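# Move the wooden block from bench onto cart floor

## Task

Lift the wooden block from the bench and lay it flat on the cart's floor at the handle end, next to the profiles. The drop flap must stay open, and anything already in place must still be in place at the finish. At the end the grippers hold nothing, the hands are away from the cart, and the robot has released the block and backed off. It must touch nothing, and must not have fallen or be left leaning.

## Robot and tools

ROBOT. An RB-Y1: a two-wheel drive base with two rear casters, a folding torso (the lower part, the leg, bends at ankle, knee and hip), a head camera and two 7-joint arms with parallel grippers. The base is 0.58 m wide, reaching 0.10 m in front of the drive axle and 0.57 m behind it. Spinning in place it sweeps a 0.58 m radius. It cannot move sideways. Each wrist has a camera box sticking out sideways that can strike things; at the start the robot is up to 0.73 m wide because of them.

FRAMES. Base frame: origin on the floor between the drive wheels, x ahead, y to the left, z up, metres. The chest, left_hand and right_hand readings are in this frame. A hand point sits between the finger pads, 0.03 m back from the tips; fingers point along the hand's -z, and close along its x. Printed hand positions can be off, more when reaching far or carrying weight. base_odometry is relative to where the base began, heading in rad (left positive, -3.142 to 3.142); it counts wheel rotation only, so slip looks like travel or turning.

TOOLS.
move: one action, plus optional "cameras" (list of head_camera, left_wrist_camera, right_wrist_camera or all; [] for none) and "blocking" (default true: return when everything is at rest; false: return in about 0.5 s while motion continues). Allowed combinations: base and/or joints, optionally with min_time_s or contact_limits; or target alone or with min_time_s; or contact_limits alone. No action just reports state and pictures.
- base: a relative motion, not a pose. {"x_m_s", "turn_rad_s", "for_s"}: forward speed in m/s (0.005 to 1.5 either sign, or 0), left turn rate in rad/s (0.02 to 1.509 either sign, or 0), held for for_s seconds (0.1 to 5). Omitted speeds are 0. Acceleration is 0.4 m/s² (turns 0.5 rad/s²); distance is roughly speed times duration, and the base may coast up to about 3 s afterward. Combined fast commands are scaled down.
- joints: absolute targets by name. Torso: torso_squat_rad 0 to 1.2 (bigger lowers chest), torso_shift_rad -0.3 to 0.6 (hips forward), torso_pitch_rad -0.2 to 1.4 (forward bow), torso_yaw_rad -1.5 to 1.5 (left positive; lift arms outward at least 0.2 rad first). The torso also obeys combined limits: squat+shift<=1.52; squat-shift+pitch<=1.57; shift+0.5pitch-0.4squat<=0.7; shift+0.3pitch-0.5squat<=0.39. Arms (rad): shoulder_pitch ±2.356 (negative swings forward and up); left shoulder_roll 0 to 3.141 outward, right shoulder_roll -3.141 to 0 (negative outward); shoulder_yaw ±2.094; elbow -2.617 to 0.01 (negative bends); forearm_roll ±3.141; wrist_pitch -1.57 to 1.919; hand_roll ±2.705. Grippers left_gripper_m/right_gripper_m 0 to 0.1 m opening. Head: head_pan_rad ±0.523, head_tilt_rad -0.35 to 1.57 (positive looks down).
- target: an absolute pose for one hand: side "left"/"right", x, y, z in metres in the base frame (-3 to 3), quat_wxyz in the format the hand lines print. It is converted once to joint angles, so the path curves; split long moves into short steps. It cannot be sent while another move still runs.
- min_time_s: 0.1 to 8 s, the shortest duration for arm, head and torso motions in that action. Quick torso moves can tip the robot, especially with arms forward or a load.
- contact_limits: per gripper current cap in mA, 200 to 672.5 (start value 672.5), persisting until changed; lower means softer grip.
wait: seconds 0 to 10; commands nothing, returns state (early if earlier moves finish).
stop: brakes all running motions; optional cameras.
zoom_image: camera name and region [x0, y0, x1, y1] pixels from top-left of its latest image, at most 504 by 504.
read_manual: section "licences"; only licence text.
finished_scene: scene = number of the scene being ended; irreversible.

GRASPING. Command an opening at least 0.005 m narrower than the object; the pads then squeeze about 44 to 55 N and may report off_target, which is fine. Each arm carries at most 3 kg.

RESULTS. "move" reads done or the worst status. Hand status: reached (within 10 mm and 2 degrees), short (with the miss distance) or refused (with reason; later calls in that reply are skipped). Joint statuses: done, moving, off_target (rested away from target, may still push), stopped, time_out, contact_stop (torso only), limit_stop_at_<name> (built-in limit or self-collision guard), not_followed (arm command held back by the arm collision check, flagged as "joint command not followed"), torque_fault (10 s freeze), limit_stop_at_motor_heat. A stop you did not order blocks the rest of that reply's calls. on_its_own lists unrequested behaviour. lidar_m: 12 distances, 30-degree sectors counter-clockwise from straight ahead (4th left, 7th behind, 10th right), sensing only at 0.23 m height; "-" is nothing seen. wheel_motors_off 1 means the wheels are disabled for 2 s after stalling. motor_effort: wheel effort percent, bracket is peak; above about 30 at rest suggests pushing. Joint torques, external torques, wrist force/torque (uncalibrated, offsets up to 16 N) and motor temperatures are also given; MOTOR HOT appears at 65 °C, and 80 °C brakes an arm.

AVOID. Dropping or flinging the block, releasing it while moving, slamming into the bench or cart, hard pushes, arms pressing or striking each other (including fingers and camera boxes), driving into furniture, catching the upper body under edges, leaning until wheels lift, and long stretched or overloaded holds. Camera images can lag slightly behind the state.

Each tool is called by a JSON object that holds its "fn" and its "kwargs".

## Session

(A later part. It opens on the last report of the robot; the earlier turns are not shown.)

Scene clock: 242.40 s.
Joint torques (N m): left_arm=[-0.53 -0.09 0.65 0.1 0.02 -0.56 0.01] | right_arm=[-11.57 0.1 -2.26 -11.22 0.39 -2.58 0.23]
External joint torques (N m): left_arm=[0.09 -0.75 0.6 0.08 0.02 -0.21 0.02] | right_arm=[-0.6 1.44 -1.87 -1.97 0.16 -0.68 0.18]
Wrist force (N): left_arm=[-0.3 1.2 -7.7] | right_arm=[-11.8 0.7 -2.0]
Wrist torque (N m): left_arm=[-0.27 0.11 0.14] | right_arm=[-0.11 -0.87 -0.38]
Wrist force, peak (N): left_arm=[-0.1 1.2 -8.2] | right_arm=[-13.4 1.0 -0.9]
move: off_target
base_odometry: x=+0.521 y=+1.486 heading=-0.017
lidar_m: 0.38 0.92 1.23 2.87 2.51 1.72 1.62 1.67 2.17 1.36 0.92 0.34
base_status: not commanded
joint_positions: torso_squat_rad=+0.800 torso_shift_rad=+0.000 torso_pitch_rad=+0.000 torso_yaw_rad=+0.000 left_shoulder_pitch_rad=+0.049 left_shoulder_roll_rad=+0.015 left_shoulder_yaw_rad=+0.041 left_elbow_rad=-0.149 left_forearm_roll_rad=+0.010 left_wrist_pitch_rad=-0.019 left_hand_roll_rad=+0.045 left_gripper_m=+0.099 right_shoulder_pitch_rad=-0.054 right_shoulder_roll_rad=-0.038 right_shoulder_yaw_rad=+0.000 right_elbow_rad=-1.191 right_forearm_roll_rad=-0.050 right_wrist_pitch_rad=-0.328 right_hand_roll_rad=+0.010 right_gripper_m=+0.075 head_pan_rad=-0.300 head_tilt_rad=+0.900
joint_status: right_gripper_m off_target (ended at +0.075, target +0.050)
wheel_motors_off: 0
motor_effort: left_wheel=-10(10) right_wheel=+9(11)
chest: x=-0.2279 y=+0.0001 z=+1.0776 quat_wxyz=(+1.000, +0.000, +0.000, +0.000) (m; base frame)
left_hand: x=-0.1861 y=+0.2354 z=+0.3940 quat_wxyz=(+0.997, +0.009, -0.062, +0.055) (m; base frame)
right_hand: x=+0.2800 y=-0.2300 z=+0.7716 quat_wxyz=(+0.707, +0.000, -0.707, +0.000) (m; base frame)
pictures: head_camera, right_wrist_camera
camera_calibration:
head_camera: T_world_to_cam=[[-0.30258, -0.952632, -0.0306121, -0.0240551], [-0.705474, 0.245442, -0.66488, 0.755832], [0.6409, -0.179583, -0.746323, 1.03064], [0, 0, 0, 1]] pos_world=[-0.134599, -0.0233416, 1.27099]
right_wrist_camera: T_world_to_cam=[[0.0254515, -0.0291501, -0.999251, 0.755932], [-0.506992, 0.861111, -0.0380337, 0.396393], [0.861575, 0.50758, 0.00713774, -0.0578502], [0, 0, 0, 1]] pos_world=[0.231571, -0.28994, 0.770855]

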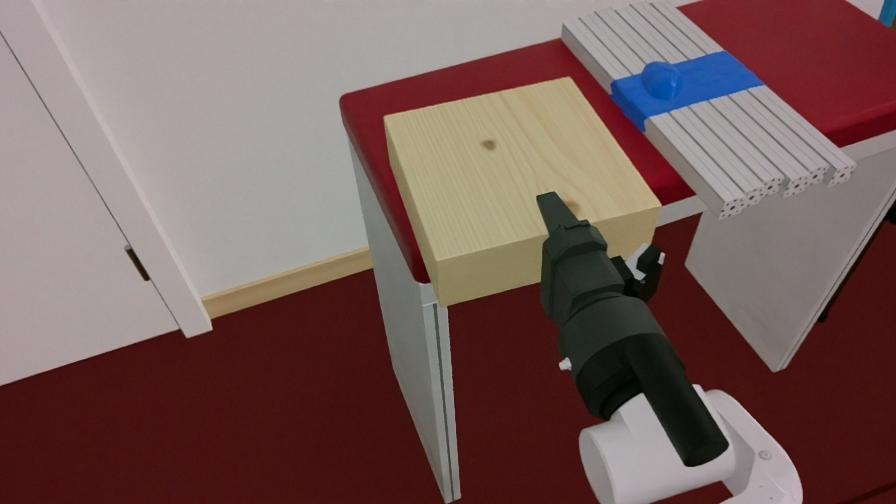

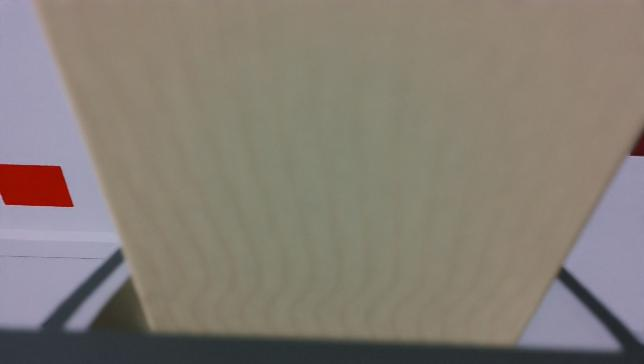

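{"fn": "move", "kwargs": {"joints": {"torso_squat_rad": 0.68}, "min_time_s": 2, "cameras": ["head_camera", "right_wrist_camera"]}}

Scene clock: 245.87 s.
Joint torques (N m): left_arm=[-0.47 -0.06 0.73 0.1 -0.03 -0.58 0.05] | right_arm=[-19.32 0.17 -2.53 -20.25 0.21 -7.98 0.07]
External joint torques (N m): left_arm=[0.13 -0.72 0.69 0.08 -0.04 -0.23 0.06] | right_arm=[-8.41 1.51 -2.15 -11.02 -0.02 -6.09 0.02]
Wrist force (N): left_arm=[0.2 1.0 -7.2] | right_arm=[-25.1 1.2 0.8]
Wrist torque (N m): left_arm=[-0.25 0.13 0.10] | right_arm=[-0.10 1.36 0.06]
Wrist force, peak (N): left_arm=[-0.4 1.7 -8.0] | right_arm=[-25.5 1.0 0.2]
move: done
base_odometry: x=+0.521 y=+1.486 heading=-0.017
lidar_m: 0.38 0.92 1.22 2.88 2.50 1.73 1.62 1.68 2.17 1.37 0.93 0.34
base_status: not commanded
joint_positions: torso_squat_rad=+0.680 torso_shift_rad=+0.000 torso_pitch_rad=+0.001 torso_yaw_rad=+0.000 left_shoulder_pitch_rad=+0.049 left_shoulder_roll_rad=+0.015 left_shoulder_yaw_rad=+0.041 left_elbow_rad=-0.149 left_forearm_roll_rad=+0.010 left_wrist_pitch_rad=-0.019 left_hand_roll_rad=+0.045 left_gripper_m=+0.099 right_shoulder_pitch_rad=-0.052 right_shoulder_roll_rad=-0.038 right_shoulder_yaw_rad=+0.000 right_elbow_rad=-1.189 right_forearm_roll_rad=-0.050 right_wrist_pitch_rad=-0.327 right_hand_roll_rad=+0.010 right_gripper_m=+0.074 head_pan_rad=-0.300 head_tilt_rad=+0.900
joint_status: all done
wheel_motors_off: 0
motor_effort: left_wheel=-9(10) right_wheel=+10(12)
chest: x=-0.2276 y=+0.0001 z=+1.1342 quat_wxyz=(+1.000, +0.000, +0.000, +0.000) (m; base frame)
left_hand: x=-0.1862 y=+0.2354 z=+0.4506 quat_wxyz=(+0.997, +0.009, -0.061, +0.055) (m; base frame)
right_hand: x=+0.2791 y=-0.2303 z=+0.8255 quat_wxyz=(+0.710, +0.000, -0.705, +0.000) (m; base frame)
pictures: head_camera, right_wrist_camera
camera_calibration:
head_camera: T_world_to_cam=[[-0.302546, -0.952649, -0.0304458, -0.0223878], [-0.706014, 0.245449, -0.664303, 0.792981], [0.64032, -0.179487, -0.746843, 1.07318], [0, 0, 0, 1]] pos_world=[-0.134099, -0.0233418, 1.3276]
right_wrist_camera: T_world_to_cam=[[0.0192016, -0.0291738, -0.99939, 0.811725], [-0.506512, 0.861527, -0.0348812, 0.395747], [0.862019, 0.506872, 0.00176581, -0.0531146], [0, 0, 0, 1]] pos_world=[0.23065, -0.290343, 0.825128]

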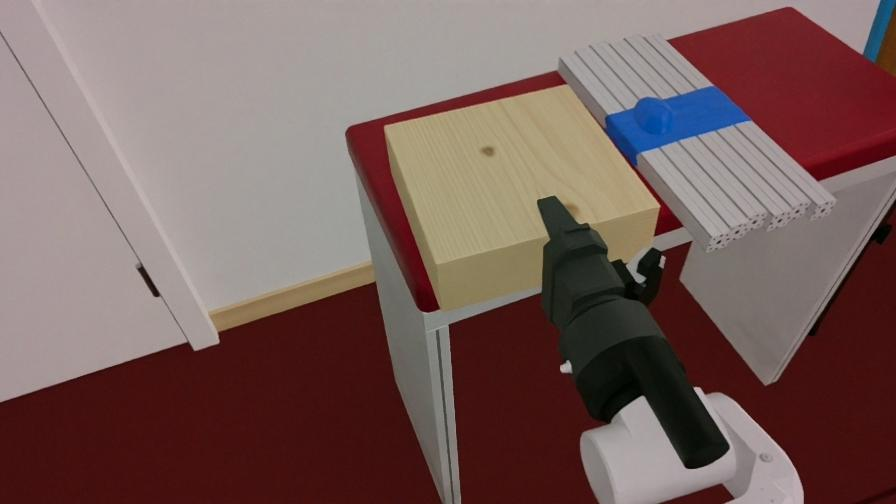

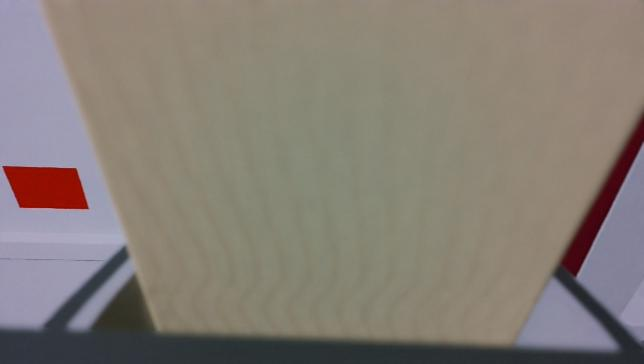

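{"fn": "move", "kwargs": {"base": {"x_m_s": -0.25, "for_s": 2.35}, "joints": {"head_pan_rad": 0.0}, "cameras": ["head_camera"]}}

{"fn": "move", "kwargs": {"base": {"turn_rad_s": -0.5, "for_s": 3.12}, "cameras": ["head_camera"]}}

Scene clock: 251.27 s.
Joint torques (N m): left_arm=[-1.06 -0.03 0.83 0.17 -0.08 -0.57 -0.03] | right_arm=[-21.34 -0.08 -2.08 -20.79 0 -8.13 0.1]
External joint torques (N m): left_arm=[-0.45 -0.7 0.78 0.15 -0.08 -0.21 -0.03] | right_arm=[-10.43 1.25 -1.7 -11.56 -0.24 -6.23 0.05]
Wrist force (N): left_arm=[-0.2 1.2 -7.5] | right_arm=[-24.8 0.3 0.6]
Wrist torque (N m): left_arm=[-0.27 0.12 0.14] | right_arm=[-0.18 1.32 0.05]
Wrist force, peak (N): left_arm=[0.4 1.6 -8.4] | right_arm=[-25.5 -0.1 0.2]
move: done
base_odometry: x=-0.071 y=+1.496 heading=-0.018
lidar_m: 0.92 1.54 1.99 4.12 1.61 1.09 1.03 1.07 1.40 3.16 1.52 1.29
base_status: done (sent for 2.37 of 2.37 s)
joint_positions: torso_squat_rad=+0.680 torso_shift_rad=+0.000 torso_pitch_rad=+0.001 torso_yaw_rad=+0.000 left_shoulder_pitch_rad=+0.049 left_shoulder_roll_rad=+0.015 left_shoulder_yaw_rad=+0.041 left_elbow_rad=-0.149 left_forearm_roll_rad=+0.010 left_wrist_pitch_rad=-0.019 left_hand_roll_rad=+0.045 left_gripper_m=+0.099 right_shoulder_pitch_rad=-0.051 right_shoulder_roll_rad=-0.038 right_shoulder_yaw_rad=+0.000 right_elbow_rad=-1.189 right_forearm_roll_rad=-0.050 right_wrist_pitch_rad=-0.327 right_hand_roll_rad=+0.010 right_gripper_m=+0.074 head_pan_rad=+0.000 head_tilt_rad=+0.900
joint_status: all done
wheel_motors_off: 0
motor_effort: left_wheel=-17(30) right_wheel=+18(48)
chest: x=-0.2277 y=+0.0000 z=+1.1342 quat_wxyz=(+1.000, +0.000, +0.000, +0.000) (m; base frame)
left_hand: x=-0.1863 y=+0.2354 z=+0.4506 quat_wxyz=(+0.997, +0.009, -0.061, +0.055) (m; base frame)
right_hand: x=+0.2789 y=-0.2304 z=+0.8254 quat_wxyz=(+0.710, +0.000, -0.704, +0.000) (m; base frame)
pictures: head_camera
camera_calibration:
head_camera: T_world_to_cam=[[-0.00763086, -0.999497, -0.0307755, 0.0385108], [-0.746907, 0.0261604, -0.664413, 0.784559], [0.664884, 0.0179164, -0.746731, 1.07822], [0, 0, 0, 1]] pos_world=[-0.130604, -0.00135077, 1.3276]

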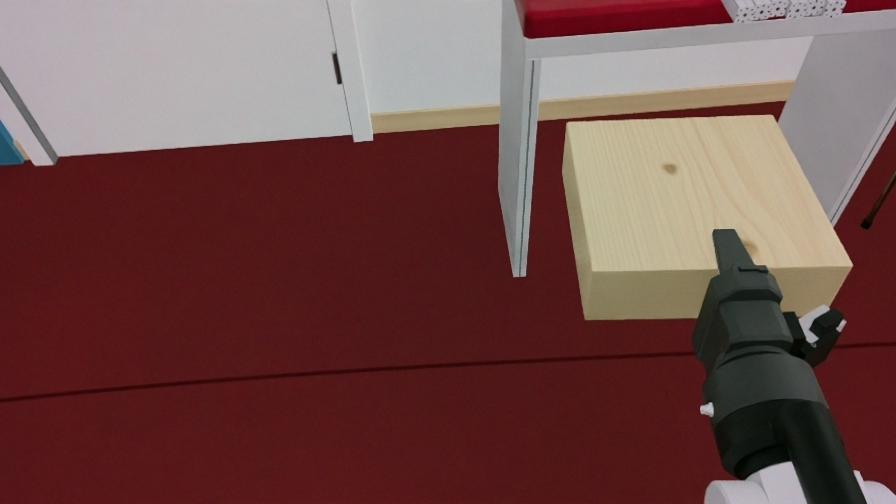

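Scene clock: 255.73 s.
Joint torques (N m): left_arm=[-0.91 -0.17 0.77 0.19 -0.02 -0.54 0.01] | right_arm=[-21.41 -0.13 -2.07 -20.79 0.05 -8.11 0.04]
External joint torques (N m): left_arm=[-0.31 -0.84 0.73 0.17 -0.02 -0.19 0.01] | right_arm=[-10.5 1.21 -1.69 -11.57 -0.18 -6.21 -0.01]
Wrist force (N): left_arm=[0.5 1.3 -8.0] | right_arm=[-24.5 1.9 0.7]
Wrist torque (N m): left_arm=[-0.28 0.19 0.11] | right_arm=[-0.13 1.38 0.04]
Wrist force, peak (N): left_arm=[-0.7 1.5 -8.5] | right_arm=[-25.3 0.7 0.1]
move: done
base_odometry: x=-0.071 y=+1.496 heading=-1.584
lidar_m: 3.10 1.53 1.30 0.93 1.54 1.99 4.11 1.62 1.12 1.03 1.05 1.37
base_status: done (sent for 3.13 of 3.13 s)
joint_positions: torso_squat_rad=+0.680 torso_shift_rad=+0.000 torso_pitch_rad=+0.001 torso_yaw_rad=+0.000 left_shoulder_pitch_rad=+0.049 left_shoulder_roll_rad=+0.015 left_shoulder_yaw_rad=+0.041 left_elbow_rad=-0.149 left_forearm_roll_rad=+0.010 left_wrist_pitch_rad=-0.019 left_hand_roll_rad=+0.045 left_gripper_m=+0.099 right_shoulder_pitch_rad=-0.051 right_shoulder_roll_rad=-0.037 right_shoulder_yaw_rad=+0.000 right_elbow_rad=-1.189 right_forearm_roll_rad=-0.050 right_wrist_pitch_rad=-0.327 right_hand_roll_rad=+0.010 right_gripper_m=+0.074 head_pan_rad=+0.000 head_tilt_rad=+0.900
joint_status: not commanded
wheel_motors_off: 0
motor_effort: left_wheel=+18(55) right_wheel=+5(51)
chest: x=-0.2277 y=+0.0000 z=+1.1342 quat_wxyz=(+1.000, +0.000, +0.000, +0.000) (m; base frame)
left_hand: x=-0.1863 y=+0.2354 z=+0.4506 quat_wxyz=(+0.997, +0.009, -0.061, +0.055) (m; base frame)
right_hand: x=+0.2789 y=-0.2304 z=+0.8253 quat_wxyz=(+0.710, +0.000, -0.704, +0.000) (m; base frame)
pictures: head_camera
camera_calibration:
head_camera: T_world_to_cam=[[-0.00756557, -0.999495, -0.0308511, 0.0386202], [-0.746909, 0.0261618, -0.664411, 0.784631], [0.664883, 0.0180163, -0.74673, 1.07815], [0, 0, 0, 1]] pos_world=[-0.130504, -0.00135102, 1.3276]

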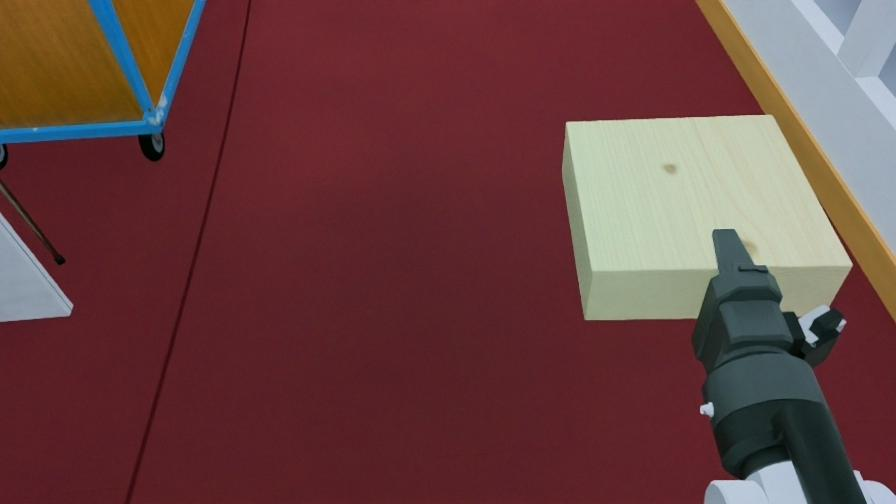

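{"fn": "move", "kwargs": {"base": {"x_m_s": 0.35, "for_s": 4.97}, "cameras": []}}

{"fn": "move", "kwargs": {"base": {"turn_rad_s": 0.5, "for_s": 3.15}, "cameras": ["head_camera"]}}

Scene clock: 262.80 s.
Joint torques (N m): left_arm=[-0.5 -0.22 0.61 0.22 -0.09 -0.51 0.03] | right_arm=[-21.52 -0.64 -2.35 -20.9 0.03 -8.08 0.12]
External joint torques (N m): left_arm=[0.1 -0.89 0.57 0.2 -0.09 -0.16 0.04] | right_arm=[-10.63 0.69 -1.98 -11.67 -0.2 -6.18 0.07]
Wrist force (N): left_arm=[0.4 1.2 -8.2] | right_arm=[-25.1 1.2 0.5]
Wrist torque (N m): left_arm=[-0.31 0.19 0.13] | right_arm=[-0.09 1.39 0.05]
Wrist force, peak (N): left_arm=[-0.1 1.6 -8.7] | right_arm=[-26.0 1.7 -0.1]
move: done
base_odometry: x=-0.095 y=-0.242 heading=-1.585
lidar_m: 2.68 2.61 0.90 0.83 0.86 1.85 5.04 1.39 0.96 0.88 0.90 1.17
base_status: done (sent for 4.97 of 4.97 s)
joint_positions: torso_squat_rad=+0.680 torso_shift_rad=+0.000 torso_pitch_rad=+0.001 torso_yaw_rad=+0.000 left_shoulder_pitch_rad=+0.049 left_shoulder_roll_rad=+0.015 left_shoulder_yaw_rad=+0.041 left_elbow_rad=-0.149 left_forearm_roll_rad=+0.010 left_wrist_pitch_rad=-0.019 left_hand_roll_rad=+0.045 left_gripper_m=+0.099 right_shoulder_pitch_rad=-0.051 right_shoulder_roll_rad=-0.037 right_shoulder_yaw_rad=+0.000 right_elbow_rad=-1.189 right_forearm_roll_rad=-0.050 right_wrist_pitch_rad=-0.327 right_hand_roll_rad=+0.010 right_gripper_m=+0.074 head_pan_rad=+0.000 head_tilt_rad=+0.900
joint_status: not commanded
wheel_motors_off: 0
motor_effort: left_wheel=-2(49) right_wheel=+3(43)
chest: x=-0.2276 y=+0.0000 z=+1.1343 quat_wxyz=(+1.000, +0.000, +0.000, +0.000) (m; base frame)
left_hand: x=-0.1862 y=+0.2354 z=+0.4506 quat_wxyz=(+0.997, +0.009, -0.061, +0.055) (m; base frame)
right_hand: x=+0.2789 y=-0.2304 z=+0.8253 quat_wxyz=(+0.710, +0.000, -0.704, +0.000) (m; base frame)
pictures: none
No camera images: "cameras" was empty.

Scene clock: 267.30 s.
Joint torques (N m): left_arm=[-0.58 -0.01 0.5 0.11 0.02 -0.59 0.01] | right_arm=[-21.45 -0.7 -1.96 -20.98 -0.04 -8.09 0.04]
External joint torques (N m): left_arm=[0.03 -0.69 0.46 0.09 0.02 -0.23 0.02] | right_arm=[-10.55 0.62 -1.59 -11.75 -0.28 -6.19 -0.01]
Wrist force (N): left_arm=[0.0 1.2 -7.3] | right_arm=[-24.3 0.7 0.3]
Wrist torque (N m): left_arm=[-0.31 0.16 0.11] | right_arm=[-0.11 1.38 0.02]
Wrist force, peak (N): left_arm=[-0.3 1.3 -8.6] | right_arm=[-25.2 0.7 0.3]
move: done
base_odometry: x=-0.095 y=-0.242 heading=-0.002
lidar_m: 0.84 0.87 1.85 4.50 1.34 0.93 0.89 0.93 1.22 2.83 2.56 0.89
base_status: done (sent for 3.17 of 3.17 s)
joint_positions: torso_squat_rad=+0.680 torso_shift_rad=+0.000 torso_pitch_rad=+0.001 torso_yaw_rad=+0.000 left_shoulder_pitch_rad=+0.049 left_shoulder_roll_rad=+0.015 left_shoulder_yaw_rad=+0.041 left_elbow_rad=-0.149 left_forearm_roll_rad=+0.010 left_wrist_pitch_rad=-0.019 left_hand_roll_rad=+0.045 left_gripper_m=+0.099 right_shoulder_pitch_rad=-0.051 right_shoulder_roll_rad=-0.037 right_shoulder_yaw_rad=+0.000 right_elbow_rad=-1.189 right_forearm_roll_rad=-0.050 right_wrist_pitch_rad=-0.327 right_hand_roll_rad=+0.010 right_gripper_m=+0.074 head_pan_rad=+0.000 head_tilt_rad=+0.900
joint_status: not commanded
wheel_motors_off: 0
motor_effort: left_wheel=+3(47) right_wheel=+20(43)
chest: x=-0.2276 y=+0.0000 z=+1.1343 quat_wxyz=(+1.000, +0.000, +0.000, +0.000) (m; base frame)
left_hand: x=-0.1862 y=+0.2354 z=+0.4506 quat_wxyz=(+0.997, +0.009, -0.061, +0.055) (m; base frame)
right_hand: x=+0.2789 y=-0.2304 z=+0.8253 quat_wxyz=(+0.710, +0.000, -0.704, +0.000) (m; base frame)
pictures: head_camera
camera_calibration:
head_camera: T_world_to_cam=[[-0.00756998, -0.999495, -0.0308496, 0.0386184], [-0.747003, 0.0261616, -0.664306, 0.784554], [0.664778, 0.018016, -0.746824, 1.0782], [0, 0, 0, 1]] pos_world=[-0.130404, -0.00135102, 1.3276]

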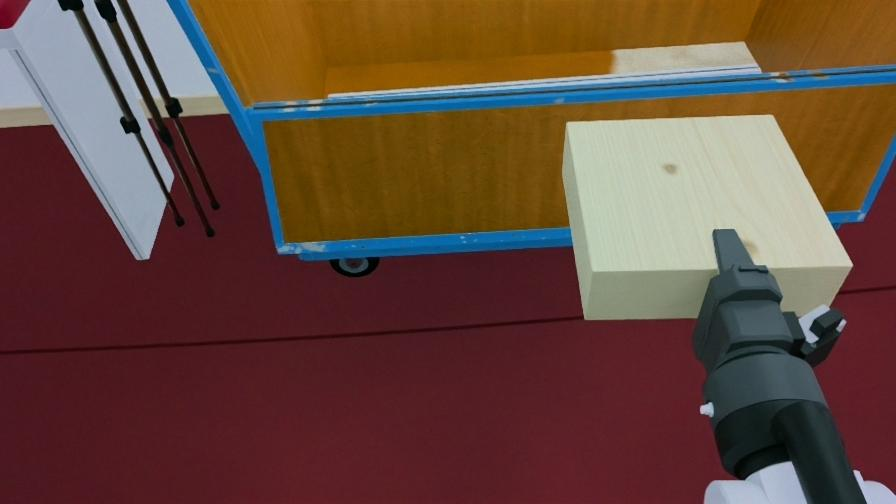

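{"fn": "move", "kwargs": {"joints": {"left_shoulder_roll_rad": 0.3, "right_shoulder_roll_rad": -0.25, "torso_squat_rad": 0.4, "head_pan_rad": -0.4}, "min_time_s": 2, "cameras": []}}

{"fn": "move", "kwargs": {"joints": {"torso_yaw_rad": 1.0}, "min_time_s": 3, "cameras": ["head_camera"]}}

Scene clock: 307.00 s.
Joint torques (N m): left_arm=[-0.47 7.52 1.41 0.11 0.01 -0.6 0.05] | right_arm=[-21.33 -8.79 -4.42 -20.49 -0.3 -7.94 0.14]
External joint torques (N m): left_arm=[0.07 -1.28 0.78 0.19 -0.04 -0.24 0.06] | right_arm=[-10.39 -2.8 -1.82 -11.54 -0.38 -6.08 0.09]
Motor temperatures (°C): left_arm=[31 28 32 36 34 33 38] | right_arm=[35 30 32 35 36 39 34]
Wrist force (N): left_arm=[0.0 -0.5 -6.5] | right_arm=[-23.7 6.4 0.6]
Wrist torque (N m): left_arm=[-0.18 0.15 0.05] | right_arm=[0.19 1.41 0.07]
Wrist force, peak (N): left_arm=[0.2 0.6 -8.4] | right_arm=[-25.7 1.1 0.8]
move: done
base_odometry: x=-0.095 y=-0.242 heading=-0.002
lidar_m: 0.83 0.87 1.87 4.50 1.35 0.93 0.88 0.92 1.21 2.85 2.55 0.89
base_status: not commanded
joint_positions: torso_squat_rad=+0.400 torso_shift_rad=+0.000 torso_pitch_rad=+0.001 torso_yaw_rad=+0.000 left_shoulder_pitch_rad=+0.049 left_shoulder_roll_rad=+0.300 left_shoulder_yaw_rad=+0.041 left_elbow_rad=-0.149 left_forearm_roll_rad=+0.010 left_wrist_pitch_rad=-0.019 left_hand_roll_rad=+0.045 left_gripper_m=+0.099 right_shoulder_pitch_rad=-0.051 right_shoulder_roll_rad=-0.249 right_shoulder_yaw_rad=+0.000 right_elbow_rad=-1.189 right_forearm_roll_rad=-0.050 right_wrist_pitch_rad=-0.327 right_hand_roll_rad=+0.010 right_gripper_m=+0.074 head_pan_rad=-0.400 head_tilt_rad=+0.900
joint_status: all done
wheel_motors_off: 0
motor_effort: left_wheel=+3(5) right_wheel=+21(21)
chest: x=-0.2276 y=+0.0000 z=+1.2347 quat_wxyz=(+1.000, +0.000, +0.000, +0.000) (m; base frame)
left_hand: x=-0.1881 y=+0.4490 z=+0.5859 quat_wxyz=(+0.986, +0.150, -0.066, +0.039) (m; base frame)
right_hand: x=+0.2798 y=-0.3167 z=+0.9389 quat_wxyz=(+0.705, -0.079, -0.702, +0.071) (m; base frame)
pictures: none
No camera images: "cameras" was empty.

Scene clock: 310.30 s.
Joint torques (N m): left_arm=[-0.91 7.61 1.44 -0.02 0.03 -0.57 -0.1] | right_arm=[-21.28 -8.02 -4.57 -20.58 -0.54 -7.85 0.11]
External joint torques (N m): left_arm=[-0.37 -1.19 0.82 0.06 -0.02 -0.21 -0.09] | right_arm=[-10.34 -2.03 -1.97 -11.62 -0.63 -5.98 0.06]
Wrist force (N): left_arm=[0.7 -0.8 -7.6] | right_arm=[-24.1 5.0 0.6]
Wrist torque (N m): left_arm=[-0.14 0.19 0.10] | right_arm=[0.18 1.34 0.08]
Wrist force, peak (N): left_arm=[-0.2 -1.0 -8.2] | right_arm=[-24.9 4.8 1.1]
move: done
base_odometry: x=-0.095 y=-0.242 heading=-0.002
lidar_m: 0.84 0.86 1.86 4.50 1.34 0.94 0.88 0.93 1.23 2.84 2.55 0.90
base_status: not commanded
joint_positions: torso_squat_rad=+0.400 torso_shift_rad=+0.000 torso_pitch_rad=+0.001 torso_yaw_rad=+1.000 left_shoulder_pitch_rad=+0.049 left_shoulder_roll_rad=+0.300 left_shoulder_yaw_rad=+0.041 left_elbow_rad=-0.149 left_forearm_roll_rad=+0.010 left_wrist_pitch_rad=-0.019 left_hand_roll_rad=+0.045 left_gripper_m=+0.099 right_shoulder_pitch_rad=-0.051 right_shoulder_roll_rad=-0.249 right_shoulder_yaw_rad=+0.000 right_elbow_rad=-1.189 right_forearm_roll_rad=-0.050 right_wrist_pitch_rad=-0.327 right_hand_roll_rad=+0.010 right_gripper_m=+0.074 head_pan_rad=-0.400 head_tilt_rad=+0.900
joint_status: all done
wheel_motors_off: 0
motor_effort: left_wheel=+3(5) right_wheel=+19(22)
chest: x=-0.2275 y=+0.0002 z=+1.2347 quat_wxyz=(+0.878, +0.000, +0.000, +0.479) (m; base frame)
left_hand: x=-0.5843 y=+0.2762 z=+0.5861 quat_wxyz=(+0.846, +0.163, +0.014, +0.507) (m; base frame)
right_hand: x=+0.3130 y=+0.2561 z=+0.9389 quat_wxyz=(+0.584, +0.268, -0.654, +0.400) (m; base frame)
pictures: head_camera
camera_calibration:
head_camera: T_world_to_cam=[[0.558103, -0.829195, -0.030924, 0.17925], [-0.631355, -0.40017, -0.66427, 0.87613], [0.538434, 0.390255, -0.746853, 1.12534], [0, 0, 0, 1]] pos_world=[-0.152816, 0.0600633, 1.428]

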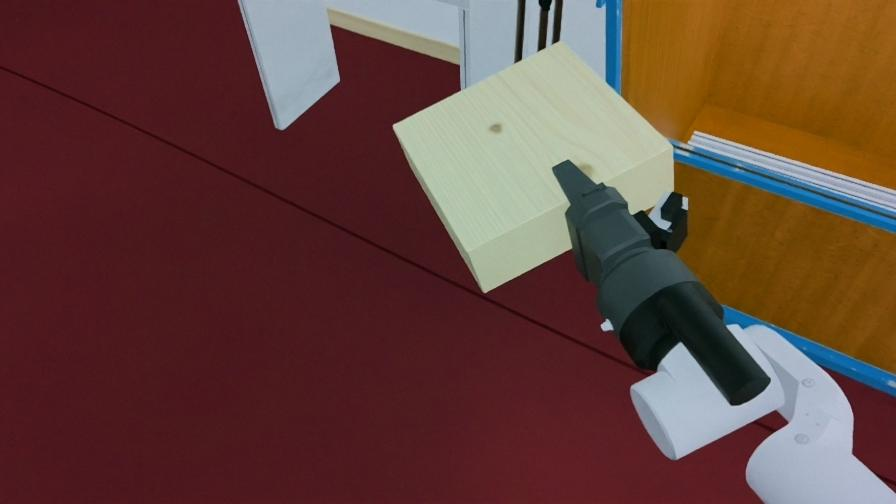

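{"fn": "move", "kwargs": {"joints": {"torso_squat_rad": 0.2, "torso_pitch_rad": 0.7, "head_tilt_rad": 0.6}, "min_time_s": 4, "cameras": ["head_camera"]}}

Scene clock: 316.47 s.
Joint torques (N m): left_arm=[8.74 19.12 2.7 3.87 0.15 0.17 0.02] | right_arm=[-12.03 8.84 4.25 -16.52 0.56 -7.05 0.19]
External joint torques (N m): left_arm=[-1.07 -2.61 1.06 0.42 0.04 -0.24 0] | right_arm=[-9.04 1.74 0.8 -9.75 0.14 -5.4 0.14]
Wrist force (N): left_arm=[2.4 -2.9 -5.5] | right_arm=[-21.1 -7.3 -7.7]
Wrist torque (N m): left_arm=[-0.08 0.24 0.07] | right_arm=[-0.73 1.20 0.08]
Wrist force, peak (N): left_arm=[0.1 -1.3 -7.9] | right_arm=[-24.5 6.1 0.6]
move: done
base_odometry: x=-0.095 y=-0.242 heading=-0.002
lidar_m: 0.84 0.87 1.85 4.49 1.34 0.93 0.88 0.91 1.21 2.85 2.55 0.89
base_status: not commanded
joint_positions: torso_squat_rad=+0.200 torso_shift_rad=+0.000 torso_pitch_rad=+0.701 torso_yaw_rad=+1.000 left_shoulder_pitch_rad=+0.049 left_shoulder_roll_rad=+0.300 left_shoulder_yaw_rad=+0.041 left_elbow_rad=-0.149 left_forearm_roll_rad=+0.010 left_wrist_pitch_rad=-0.019 left_hand_roll_rad=+0.045 left_gripper_m=+0.099 right_shoulder_pitch_rad=-0.052 right_shoulder_roll_rad=-0.250 right_shoulder_yaw_rad=-0.001 right_elbow_rad=-1.189 right_forearm_roll_rad=-0.050 right_wrist_pitch_rad=-0.327 right_hand_roll_rad=+0.010 right_gripper_m=+0.074 head_pan_rad=-0.400 head_tilt_rad=+0.600
joint_status: all done
wheel_motors_off: 0
motor_effort: left_wheel=+3(5) right_wheel=+21(22)
chest: x=-0.0283 y=+0.0002 z=+1.2031 quat_wxyz=(+0.824, +0.164, +0.301, +0.450) (m; base frame)
left_hand: x=-0.7190 y=+0.2763 z=+0.9368 quat_wxyz=(+0.790, +0.327, +0.303, +0.420) (m; base frame)
right_hand: x=+0.1955 y=+0.2558 z=+0.6286 quat_wxyz=(+0.773, +0.388, -0.414, +0.284) (m; base frame)
pictures: head_camera
camera_calibration:
head_camera: T_world_to_cam=[[0.412293, -0.823981, -0.388677, 0.493257], [-0.888925, -0.27038, -0.36974, 0.652786], [0.199569, 0.497946, -0.843933, 1.05183], [0, 0, 0, 1]] pos_world=[0.166998, 0.0591795, 1.32075]

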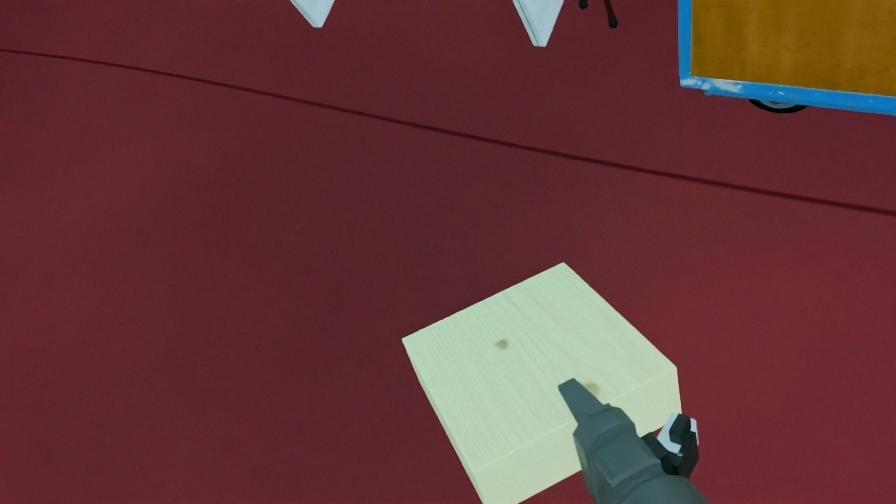

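{"fn": "move", "kwargs": {"target": {"side": "right", "x": 0.355, "y": 0.03, "z": 0.85, "quat_wxyz": [0.6493, 0.2472, -0.2363, 0.6793]}, "min_time_s": 4, "cameras": ["head_camera", "right_wrist_camera"]}}

Scene clock: 322.63 s.
Joint torques (N m): left_arm=[8.64 19.03 2.74 3.73 0 0.25 0.04] | right_arm=[-2.55 -1.32 -12.75 -9.72 -1.21 -4.66 0.1]
External joint torques (N m): left_arm=[-1.17 -2.71 1.11 0.29 -0.1 -0.16 0.02] | right_arm=[-3.04 -1.48 -5.61 -5.14 -1.18 -3.46 0.07]
Wrist force (N): left_arm=[2.1 -2.8 -5.5] | right_arm=[-15.3 0.7 -17.1]
Wrist torque (N m): left_arm=[-0.08 0.26 0.06] | right_arm=[-0.26 0.90 0.03]
Wrist force, peak (N): left_arm=[2.1 -4.0 -6.0] | right_arm=[-19.5 -0.7 -14.9]
move: done
base_odometry: x=-0.095 y=-0.242 heading=-0.002
lidar_m: 0.84 0.86 1.86 4.49 1.35 0.94 0.89 0.93 1.22 2.84 2.55 0.89
base_status: not commanded
joint_positions: torso_squat_rad=+0.200 torso_shift_rad=+0.000 torso_pitch_rad=+0.701 torso_yaw_rad=+1.000 left_shoulder_pitch_rad=+0.049 left_shoulder_roll_rad=+0.300 left_shoulder_yaw_rad=+0.041 left_elbow_rad=-0.149 left_forearm_roll_rad=+0.010 left_wrist_pitch_rad=-0.019 left_hand_roll_rad=+0.045 left_gripper_m=+0.099 right_shoulder_pitch_rad=+1.205 right_shoulder_roll_rad=-1.276 right_shoulder_yaw_rad=-1.215 right_elbow_rad=-2.498 right_forearm_roll_rad=-1.251 right_wrist_pitch_rad=+0.770 right_hand_roll_rad=+0.335 right_gripper_m=+0.074 head_pan_rad=-0.400 head_tilt_rad=+0.600
joint_status: all done
wheel_motors_off: 0
motor_effort: left_wheel=+3(4) right_wheel=+20(23)
chest: x=-0.0283 y=+0.0001 z=+1.2031 quat_wxyz=(+0.824, +0.165, +0.301, +0.450) (m; base frame)
left_hand: x=-0.7190 y=+0.2763 z=+0.9370 quat_wxyz=(+0.790, +0.327, +0.303, +0.420) (m; base frame)
right_hand: x=+0.3551 y=+0.0296 z=+0.8497 quat_wxyz=(+0.652, +0.244, -0.237, +0.677) (m; base frame)
right_hand_status: reached (checked arc, planned for 4.0 s): 1 mm and 0.6 deg off.
pictures: head_camera, right_wrist_camera
camera_calibration:
head_camera: T_world_to_cam=[[0.412172, -0.823965, -0.388839, 0.493449], [-0.889004, -0.270278, -0.369623, 0.652727], [0.199462, 0.498028, -0.843909, 1.05179], [0, 0, 0, 1]] pos_world=[0.167098, 0.0591796, 1.32075]
right_wrist_camera: T_world_to_cam=[[0.0587921, -0.749305, -0.65961, 0.560516], [-0.849093, -0.385006, 0.361679, 0.0326552], [-0.524961, 0.538806, -0.658865, 0.802492], [0, 0, 0, 1]] pos_world=[0.41605, 0.000182582, 0.886645]

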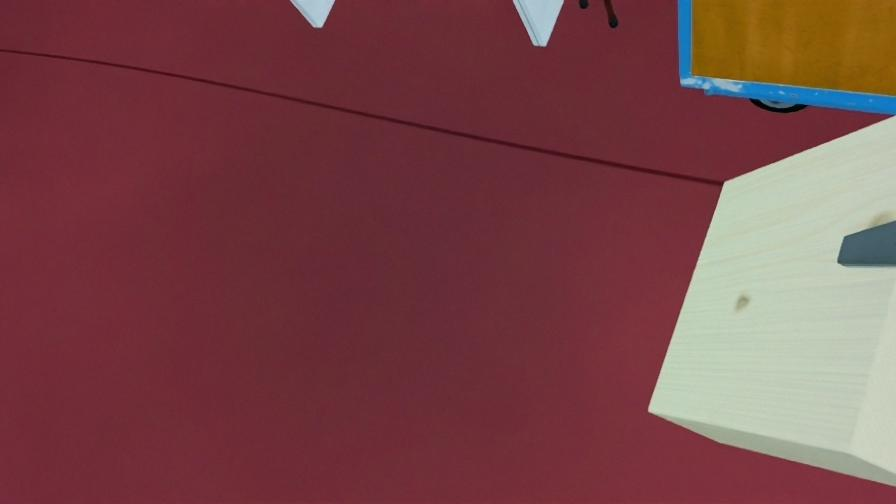

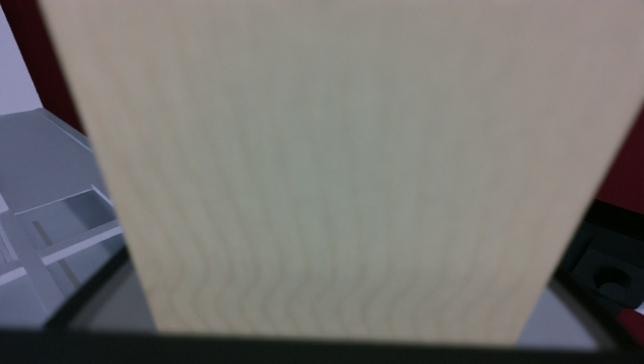

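{"fn": "move", "kwargs": {"base": {"x_m_s": 0.2, "for_s": 2.5}, "joints": {"head_pan_rad": -0.52, "head_tilt_rad": 0.5}, "cameras": ["head_camera", "right_wrist_camera"]}}

Scene clock: 330.93 s.
Joint torques (N m): left_arm=[8.47 19.36 2.61 3.66 -0.01 0.21 0] | right_arm=[-2.78 -1.02 -12.28 -9.79 -1.23 -4.76 0.23]
External joint torques (N m): left_arm=[-1.34 -2.39 0.97 0.21 -0.12 -0.21 -0.03] | right_arm=[-3.27 -1.18 -5.15 -5.21 -1.19 -3.56 0.2]
Wrist force (N): left_arm=[2.4 -3.3 -4.8] | right_arm=[-15.3 1.0 -17.3]
Wrist torque (N m): left_arm=[-0.01 0.26 0.10] | right_arm=[-0.29 0.89 0.02]
Wrist force, peak (N): left_arm=[2.5 -4.1 -5.7] | right_arm=[-16.6 1.0 -18.2]
move: done
base_odometry: x=+0.405 y=-0.243 heading=-0.001
lidar_m: 0.33 0.35 0.47 3.76 2.10 1.47 1.37 1.43 1.89 4.45 0.52 0.37
base_status: done (sent for 2.5 of 2.5 s)
joint_positions: torso_squat_rad=+0.200 torso_shift_rad=+0.000 torso_pitch_rad=+0.701 torso_yaw_rad=+1.000 left_shoulder_pitch_rad=+0.049 left_shoulder_roll_rad=+0.300 left_shoulder_yaw_rad=+0.041 left_elbow_rad=-0.149 left_forearm_roll_rad=+0.010 left_wrist_pitch_rad=-0.019 left_hand_roll_rad=+0.045 left_gripper_m=+0.099 right_shoulder_pitch_rad=+1.205 right_shoulder_roll_rad=-1.276 right_shoulder_yaw_rad=-1.215 right_elbow_rad=-2.498 right_forearm_roll_rad=-1.251 right_wrist_pitch_rad=+0.770 right_hand_roll_rad=+0.335 right_gripper_m=+0.074 head_pan_rad=-0.520 head_tilt_rad=+0.500
joint_status: all done
wheel_motors_off: 0
motor_effort: left_wheel=+7(38) right_wheel=-6(46)
chest: x=-0.0282 y=+0.0001 z=+1.2030 quat_wxyz=(+0.824, +0.165, +0.301, +0.450) (m; base frame)
left_hand: x=-0.7189 y=+0.2763 z=+0.9370 quat_wxyz=(+0.790, +0.327, +0.303, +0.420) (m; base frame)
right_hand: x=+0.3552 y=+0.0296 z=+0.8496 quat_wxyz=(+0.652, +0.244, -0.237, +0.677) (m; base frame)
pictures: head_camera, right_wrist_camera
camera_calibration:
head_camera: T_world_to_cam=[[0.335959, -0.88434, -0.324151, 0.415718], [-0.882195, -0.174889, -0.437203, 0.741348], [0.329945, 0.432847, -0.838916, 1.03187], [0, 0, 0, 1]] pos_world=[0.173889, 0.0506493, 1.32453]
right_wrist_camera: T_world_to_cam=[[0.0589466, -0.749288, -0.659616, 0.560386], [-0.849104, -0.385091, 0.361562, 0.0328846], [-0.524926, 0.53877, -0.658923, 0.802515], [0, 0, 0, 1]] pos_world=[0.416151, 0.000182777, 0.886546]

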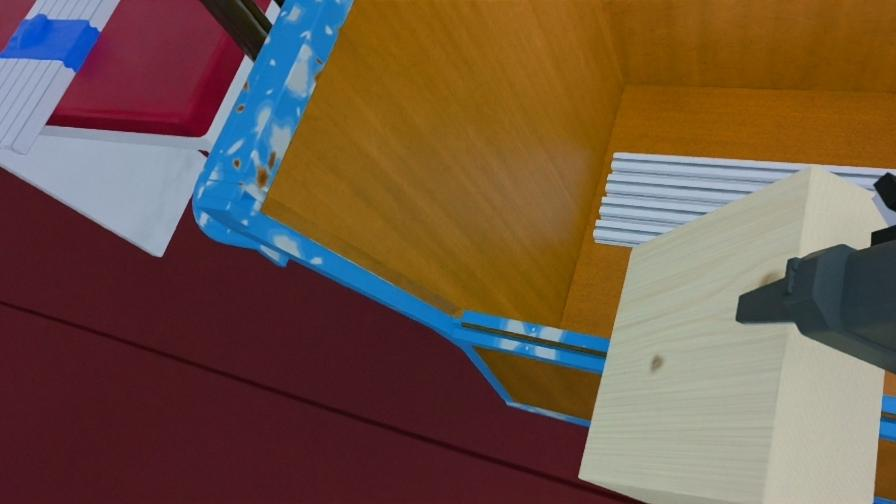

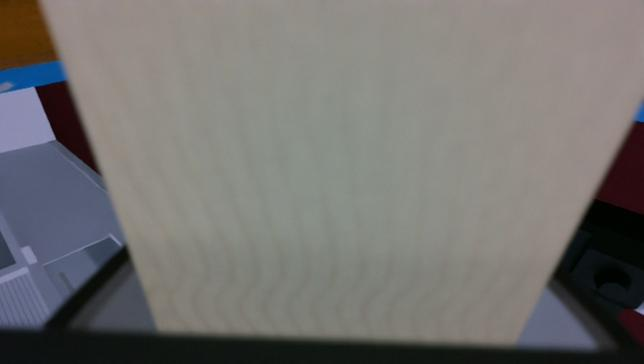

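{"fn": "move", "kwargs": {"base": {"x_m_s": 0.1, "for_s": 1.55}, "cameras": []}}

{"fn": "move", "kwargs": {"target": {"side": "right", "x": 0.392, "y": 0.03, "z": 0.85, "quat_wxyz": [0.6493, 0.2472, -0.2363, 0.6793]}, "min_time_s": 2, "cameras": ["head_camera", "right_wrist_camera"]}}

Scene clock: 341.17 s.
Joint torques (N m): left_arm=[8.62 19.12 2.43 3.85 -0.09 0.19 -0.04] | right_arm=[-2.99 -1.03 -12.04 -9.79 -1.39 -4.66 0.17]
External joint torques (N m): left_arm=[-1.19 -2.63 0.8 0.4 -0.2 -0.22 -0.06] | right_arm=[-3.49 -1.19 -4.91 -5.21 -1.35 -3.46 0.14]
Wrist force (N): left_arm=[1.9 -3.4 -5.0] | right_arm=[-15.3 0.7 -17.0]
Wrist torque (N m): left_arm=[0.01 0.22 0.09] | right_arm=[-0.25 0.93 0.04]
Wrist force, peak (N): left_arm=[1.8 -3.2 -6.4] | right_arm=[-15.8 1.0 -17.8]
move: done
base_odometry: x=+0.561 y=-0.243 heading=-0.001
lidar_m: 0.18 0.19 0.24 1.62 2.33 1.63 1.54 1.59 2.08 4.93 0.29 0.20
base_status: done (sent for 1.57 of 1.57 s)
joint_positions: torso_squat_rad=+0.200 torso_shift_rad=+0.000 torso_pitch_rad=+0.701 torso_yaw_rad=+1.000 left_shoulder_pitch_rad=+0.049 left_shoulder_roll_rad=+0.300 left_shoulder_yaw_rad=+0.041 left_elbow_rad=-0.149 left_forearm_roll_rad=+0.010 left_wrist_pitch_rad=-0.019 left_hand_roll_rad=+0.045 left_gripper_m=+0.099 right_shoulder_pitch_rad=+1.205 right_shoulder_roll_rad=-1.276 right_shoulder_yaw_rad=-1.215 right_elbow_rad=-2.498 right_forearm_roll_rad=-1.251 right_wrist_pitch_rad=+0.770 right_hand_roll_rad=+0.335 right_gripper_m=+0.074 head_pan_rad=-0.520 head_tilt_rad=+0.500
joint_status: not commanded
wheel_motors_off: 0
motor_effort: left_wheel=+5(31) right_wheel=-8(23)
chest: x=-0.0282 y=+0.0001 z=+1.2030 quat_wxyz=(+0.824, +0.165, +0.301, +0.450) (m; base frame)
left_hand: x=-0.7189 y=+0.2763 z=+0.9370 quat_wxyz=(+0.790, +0.327, +0.303, +0.420) (m; base frame)
right_hand: x=+0.3552 y=+0.0296 z=+0.8496 quat_wxyz=(+0.652, +0.244, -0.237, +0.677) (m; base frame)
pictures: none
No camera images: "cameras" was empty.

Scene clock: 343.50 s.
Joint torques (N m): left_arm=[8.65 19.18 2.67 3.67 0.08 0.16 -0.03] | right_arm=[-8 -2.28 -14.48 -7.21 -1.99 -4.28 0.13]
External joint torques (N m): left_arm=[-1.17 -2.57 1.04 0.22 -0.02 -0.25 -0.05] | right_arm=[-7.48 -2.12 -6.37 -3.29 -1.83 -3.13 0.1]
Wrist force (N): left_arm=[2.3 -3.1 -5.3] | right_arm=[-15.1 0.9 -17.0]
Wrist torque (N m): left_arm=[-0.05 0.25 0.10] | right_arm=[-0.25 0.90 0.02]
Wrist force, peak (N): left_arm=[2.8 -4.2 -5.6] | right_arm=[-15.7 0.9 -17.7]
move: done
base_odometry: x=+0.561 y=-0.243 heading=-0.001
lidar_m: 0.18 0.19 0.26 1.61 2.32 1.64 1.54 1.60 2.08 4.93 0.29 0.20
base_status: not commanded
joint_positions: torso_squat_rad=+0.200 torso_shift_rad=+0.000 torso_pitch_rad=+0.701 torso_yaw_rad=+1.000 left_shoulder_pitch_rad=+0.049 left_shoulder_roll_rad=+0.300 left_shoulder_yaw_rad=+0.041 left_elbow_rad=-0.149 left_forearm_roll_rad=+0.010 left_wrist_pitch_rad=-0.019 left_hand_roll_rad=+0.045 left_gripper_m=+0.099 right_shoulder_pitch_rad=+1.200 right_shoulder_roll_rad=-1.334 right_shoulder_yaw_rad=-1.286 right_elbow_rad=-2.356 right_forearm_roll_rad=-1.419 right_wrist_pitch_rad=+0.789 right_hand_roll_rad=+0.473 right_gripper_m=+0.074 head_pan_rad=-0.520 head_tilt_rad=+0.500
joint_status: all done
wheel_motors_off: 0
motor_effort: left_wheel=+6(6) right_wheel=-8(10)
chest: x=-0.0282 y=+0.0001 z=+1.2030 quat_wxyz=(+0.824, +0.165, +0.301, +0.450) (m; base frame)
left_hand: x=-0.7189 y=+0.2763 z=+0.9370 quat_wxyz=(+0.790, +0.327, +0.303, +0.420) (m; base frame)
right_hand: x=+0.3915 y=+0.0291 z=+0.8491 quat_wxyz=(+0.651, +0.246, -0.235, +0.679) (m; base frame)
right_hand_status: reached (checked arc, planned for 2.0 s): 1 mm and 0.3 deg off.
pictures: head_camera, right_wrist_camera
camera_calibration:
head_camera: T_world_to_cam=[[0.335899, -0.884352, -0.32418, 0.415768], [-0.882218, -0.17483, -0.43718, 0.741318], [0.329945, 0.432846, -0.838917, 1.03187], [0, 0, 0, 1]] pos_world=[0.173889, 0.0506495, 1.32453]
right_wrist_camera: T_world_to_cam=[[0.0605884, -0.749275, -0.659482, 0.556759], [-0.84507, -0.39012, 0.365599, 0.0588766], [-0.531211, 0.535157, -0.656826, 0.822278], [0, 0, 0, 1]] pos_world=[0.452825, 0.0000862909, 0.885741]

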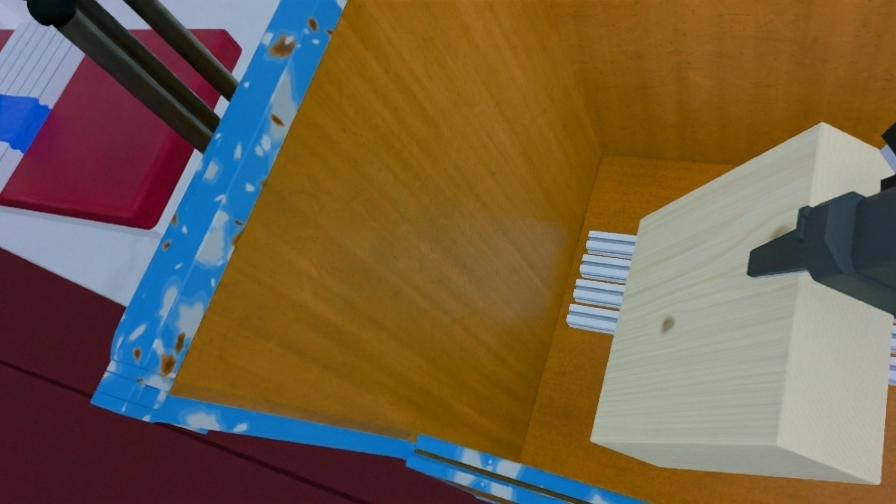

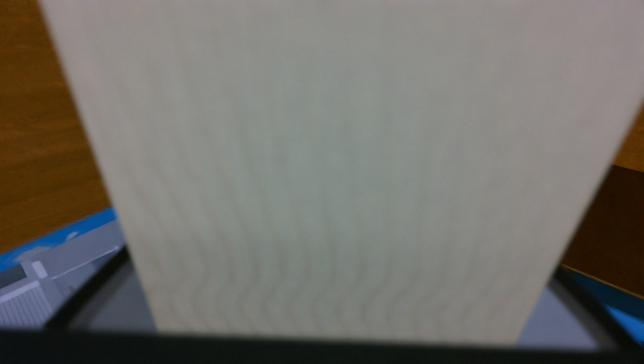

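{"fn": "move", "kwargs": {"joints": {"torso_squat_rad": 0.6}, "min_time_s": 3, "cameras": ["head_camera"]}}

Scene clock: 350.70 s.
Joint torques (N m): left_arm=[8.62 19.21 2.6 3.68 0.01 0.25 0.12] | right_arm=[-7.48 -1.77 -14.05 -7.5 -1.96 -4.33 0.05]
External joint torques (N m): left_arm=[-1.19 -2.53 0.96 0.24 -0.1 -0.16 0.1] | right_arm=[-6.95 -1.61 -5.95 -3.58 -1.8 -3.19 0.02]
Wrist force (N): left_arm=[2.3 -3.4 -5.1] | right_arm=[-15.6 0.8 -17.2]
Wrist torque (N m): left_arm=[0.02 0.27 0.07] | right_arm=[-0.27 0.87 0.01]
Wrist force, peak (N): left_arm=[1.9 -4.0 -6.1] | right_arm=[-16.2 1.0 -17.9]
move: done
base_odometry: x=+0.561 y=-0.243 heading=-0.001
lidar_m: 0.18 0.19 0.26 1.60 2.32 1.63 1.53 1.61 2.09 4.93 0.28 0.20
base_status: not commanded
joint_positions: torso_squat_rad=+0.600 torso_shift_rad=+0.000 torso_pitch_rad=+0.701 torso_yaw_rad=+1.000 left_shoulder_pitch_rad=+0.049 left_shoulder_roll_rad=+0.300 left_shoulder_yaw_rad=+0.041 left_elbow_rad=-0.149 left_forearm_roll_rad=+0.010 left_wrist_pitch_rad=-0.019 left_hand_roll_rad=+0.045 left_gripper_m=+0.099 right_shoulder_pitch_rad=+1.200 right_shoulder_roll_rad=-1.334 right_shoulder_yaw_rad=-1.286 right_elbow_rad=-2.356 right_forearm_roll_rad=-1.419 right_wrist_pitch_rad=+0.789 right_hand_roll_rad=+0.473 right_gripper_m=+0.074 head_pan_rad=-0.520 head_tilt_rad=+0.500
joint_status: all done
wheel_motors_off: 0
motor_effort: left_wheel=+7(7) right_wheel=-6(9)
chest: x=-0.0283 y=+0.0001 z=+1.0948 quat_wxyz=(+0.824, +0.164, +0.301, +0.450) (m; base frame)
left_hand: x=-0.7190 y=+0.2763 z=+0.8286 quat_wxyz=(+0.790, +0.327, +0.303, +0.420) (m; base frame)
right_hand: x=+0.3915 y=+0.0291 z=+0.7409 quat_wxyz=(+0.651, +0.246, -0.235, +0.679) (m; base frame)
pictures: head_camera
camera_calibration:
head_camera: T_world_to_cam=[[0.335987, -0.884334, -0.324138, 0.380602], [-0.882141, -0.17486, -0.437324, 0.693984], [0.330062, 0.43287, -0.838858, 0.941114], [0, 0, 0, 1]] pos_world=[0.173689, 0.0505493, 1.21632]

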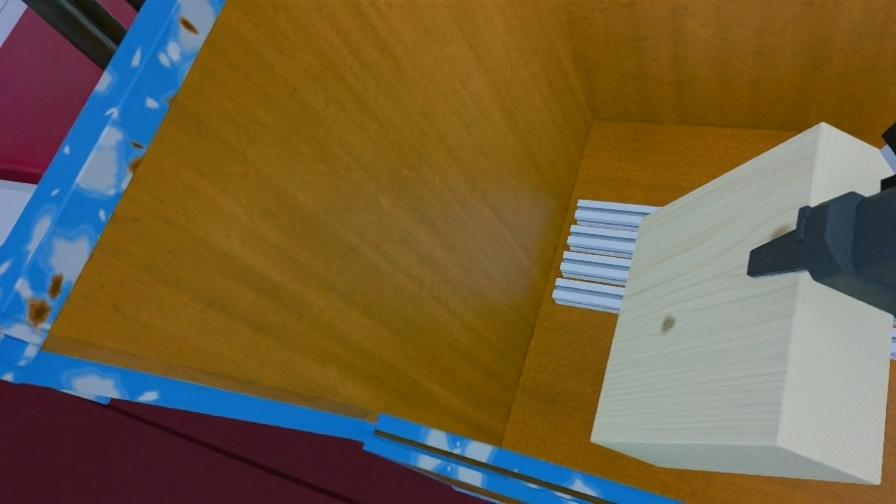

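{"fn": "move", "kwargs": {"joints": {"torso_squat_rad": 0.85}, "min_time_s": 3, "cameras": ["head_camera", "right_wrist_camera"]}}

Scene clock: 355.07 s.
Joint torques (N m): left_arm=[8.62 18.85 2.37 3.64 0.09 0.21 -0.03] | right_arm=[-7.83 -2.02 -14.41 -7.58 -1.91 -4.24 0.15]
External joint torques (N m): left_arm=[-1.19 -2.89 0.74 0.19 -0.01 -0.21 -0.05] | right_arm=[-7.31 -1.86 -6.31 -3.66 -1.75 -3.1 0.12]
Wrist force (N): left_arm=[2.2 -3.7 -5.4] | right_arm=[-15.2 0.6 -16.7]
Wrist torque (N m): left_arm=[0.07 0.18 0.07] | right_arm=[-0.25 0.92 0.01]
Wrist force, peak (N): left_arm=[2.4 -3.5 -6.2] | right_arm=[-16.0 0.4 -17.8]
move: done
base_odometry: x=+0.561 y=-0.243 heading=-0.001
lidar_m: 0.18 0.18 0.26 1.62 2.33 1.62 1.54 1.61 2.11 4.94 0.29 0.19
base_status: not commanded
joint_positions: torso_squat_rad=+0.850 torso_shift_rad=+0.000 torso_pitch_rad=+0.701 torso_yaw_rad=+1.000 left_shoulder_pitch_rad=+0.049 left_shoulder_roll_rad=+0.300 left_shoulder_yaw_rad=+0.041 left_elbow_rad=-0.149 left_forearm_roll_rad=+0.010 left_wrist_pitch_rad=-0.019 left_hand_roll_rad=+0.045 left_gripper_m=+0.099 right_shoulder_pitch_rad=+1.200 right_shoulder_roll_rad=-1.334 right_shoulder_yaw_rad=-1.286 right_elbow_rad=-2.356 right_forearm_roll_rad=-1.419 right_wrist_pitch_rad=+0.789 right_hand_roll_rad=+0.473 right_gripper_m=+0.074 head_pan_rad=-0.520 head_tilt_rad=+0.500
joint_status: all done
wheel_motors_off: 0
motor_effort: left_wheel=+7(7) right_wheel=-6(9)
chest: x=-0.0284 y=+0.0001 z=+0.9791 quat_wxyz=(+0.824, +0.164, +0.301, +0.450) (m; base frame)
left_hand: x=-0.7190 y=+0.2762 z=+0.7129 quat_wxyz=(+0.790, +0.327, +0.303, +0.420) (m; base frame)
right_hand: x=+0.3914 y=+0.0291 z=+0.6252 quat_wxyz=(+0.651, +0.246, -0.235, +0.679) (m; base frame)
pictures: head_camera, right_wrist_camera
camera_calibration:
head_camera: T_world_to_cam=[[0.335975, -0.884349, -0.324109, 0.343039], [-0.882112, -0.174821, -0.437398, 0.643417], [0.330151, 0.432855, -0.83883, 0.843929], [0, 0, 0, 1]] pos_world=[0.173689, 0.0505495, 1.10052]
right_wrist_camera: T_world_to_cam=[[0.0606724, -0.749297, -0.659449, 0.409113], [-0.845177, -0.390048, 0.36543, 0.140774], [-0.531032, 0.535179, -0.656953, 0.675231], [0, 0, 0, 1]] pos_world=[0.452726, 0.0000860698, 0.661941]

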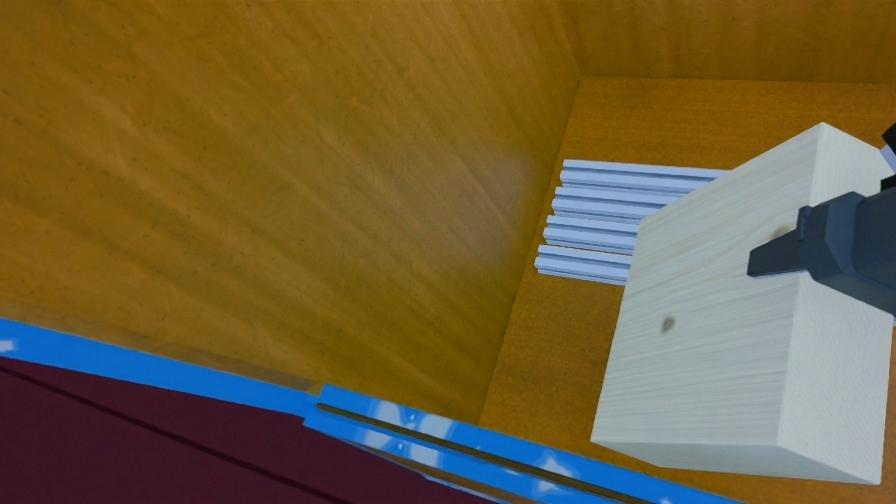

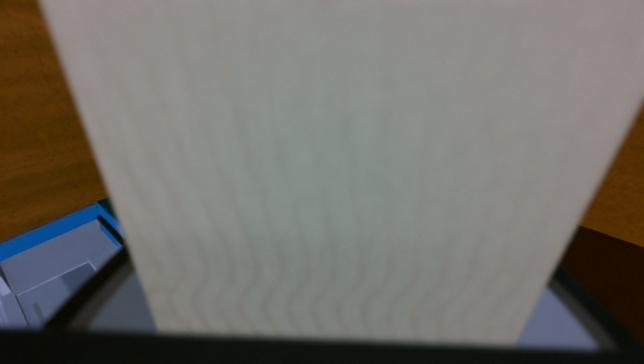

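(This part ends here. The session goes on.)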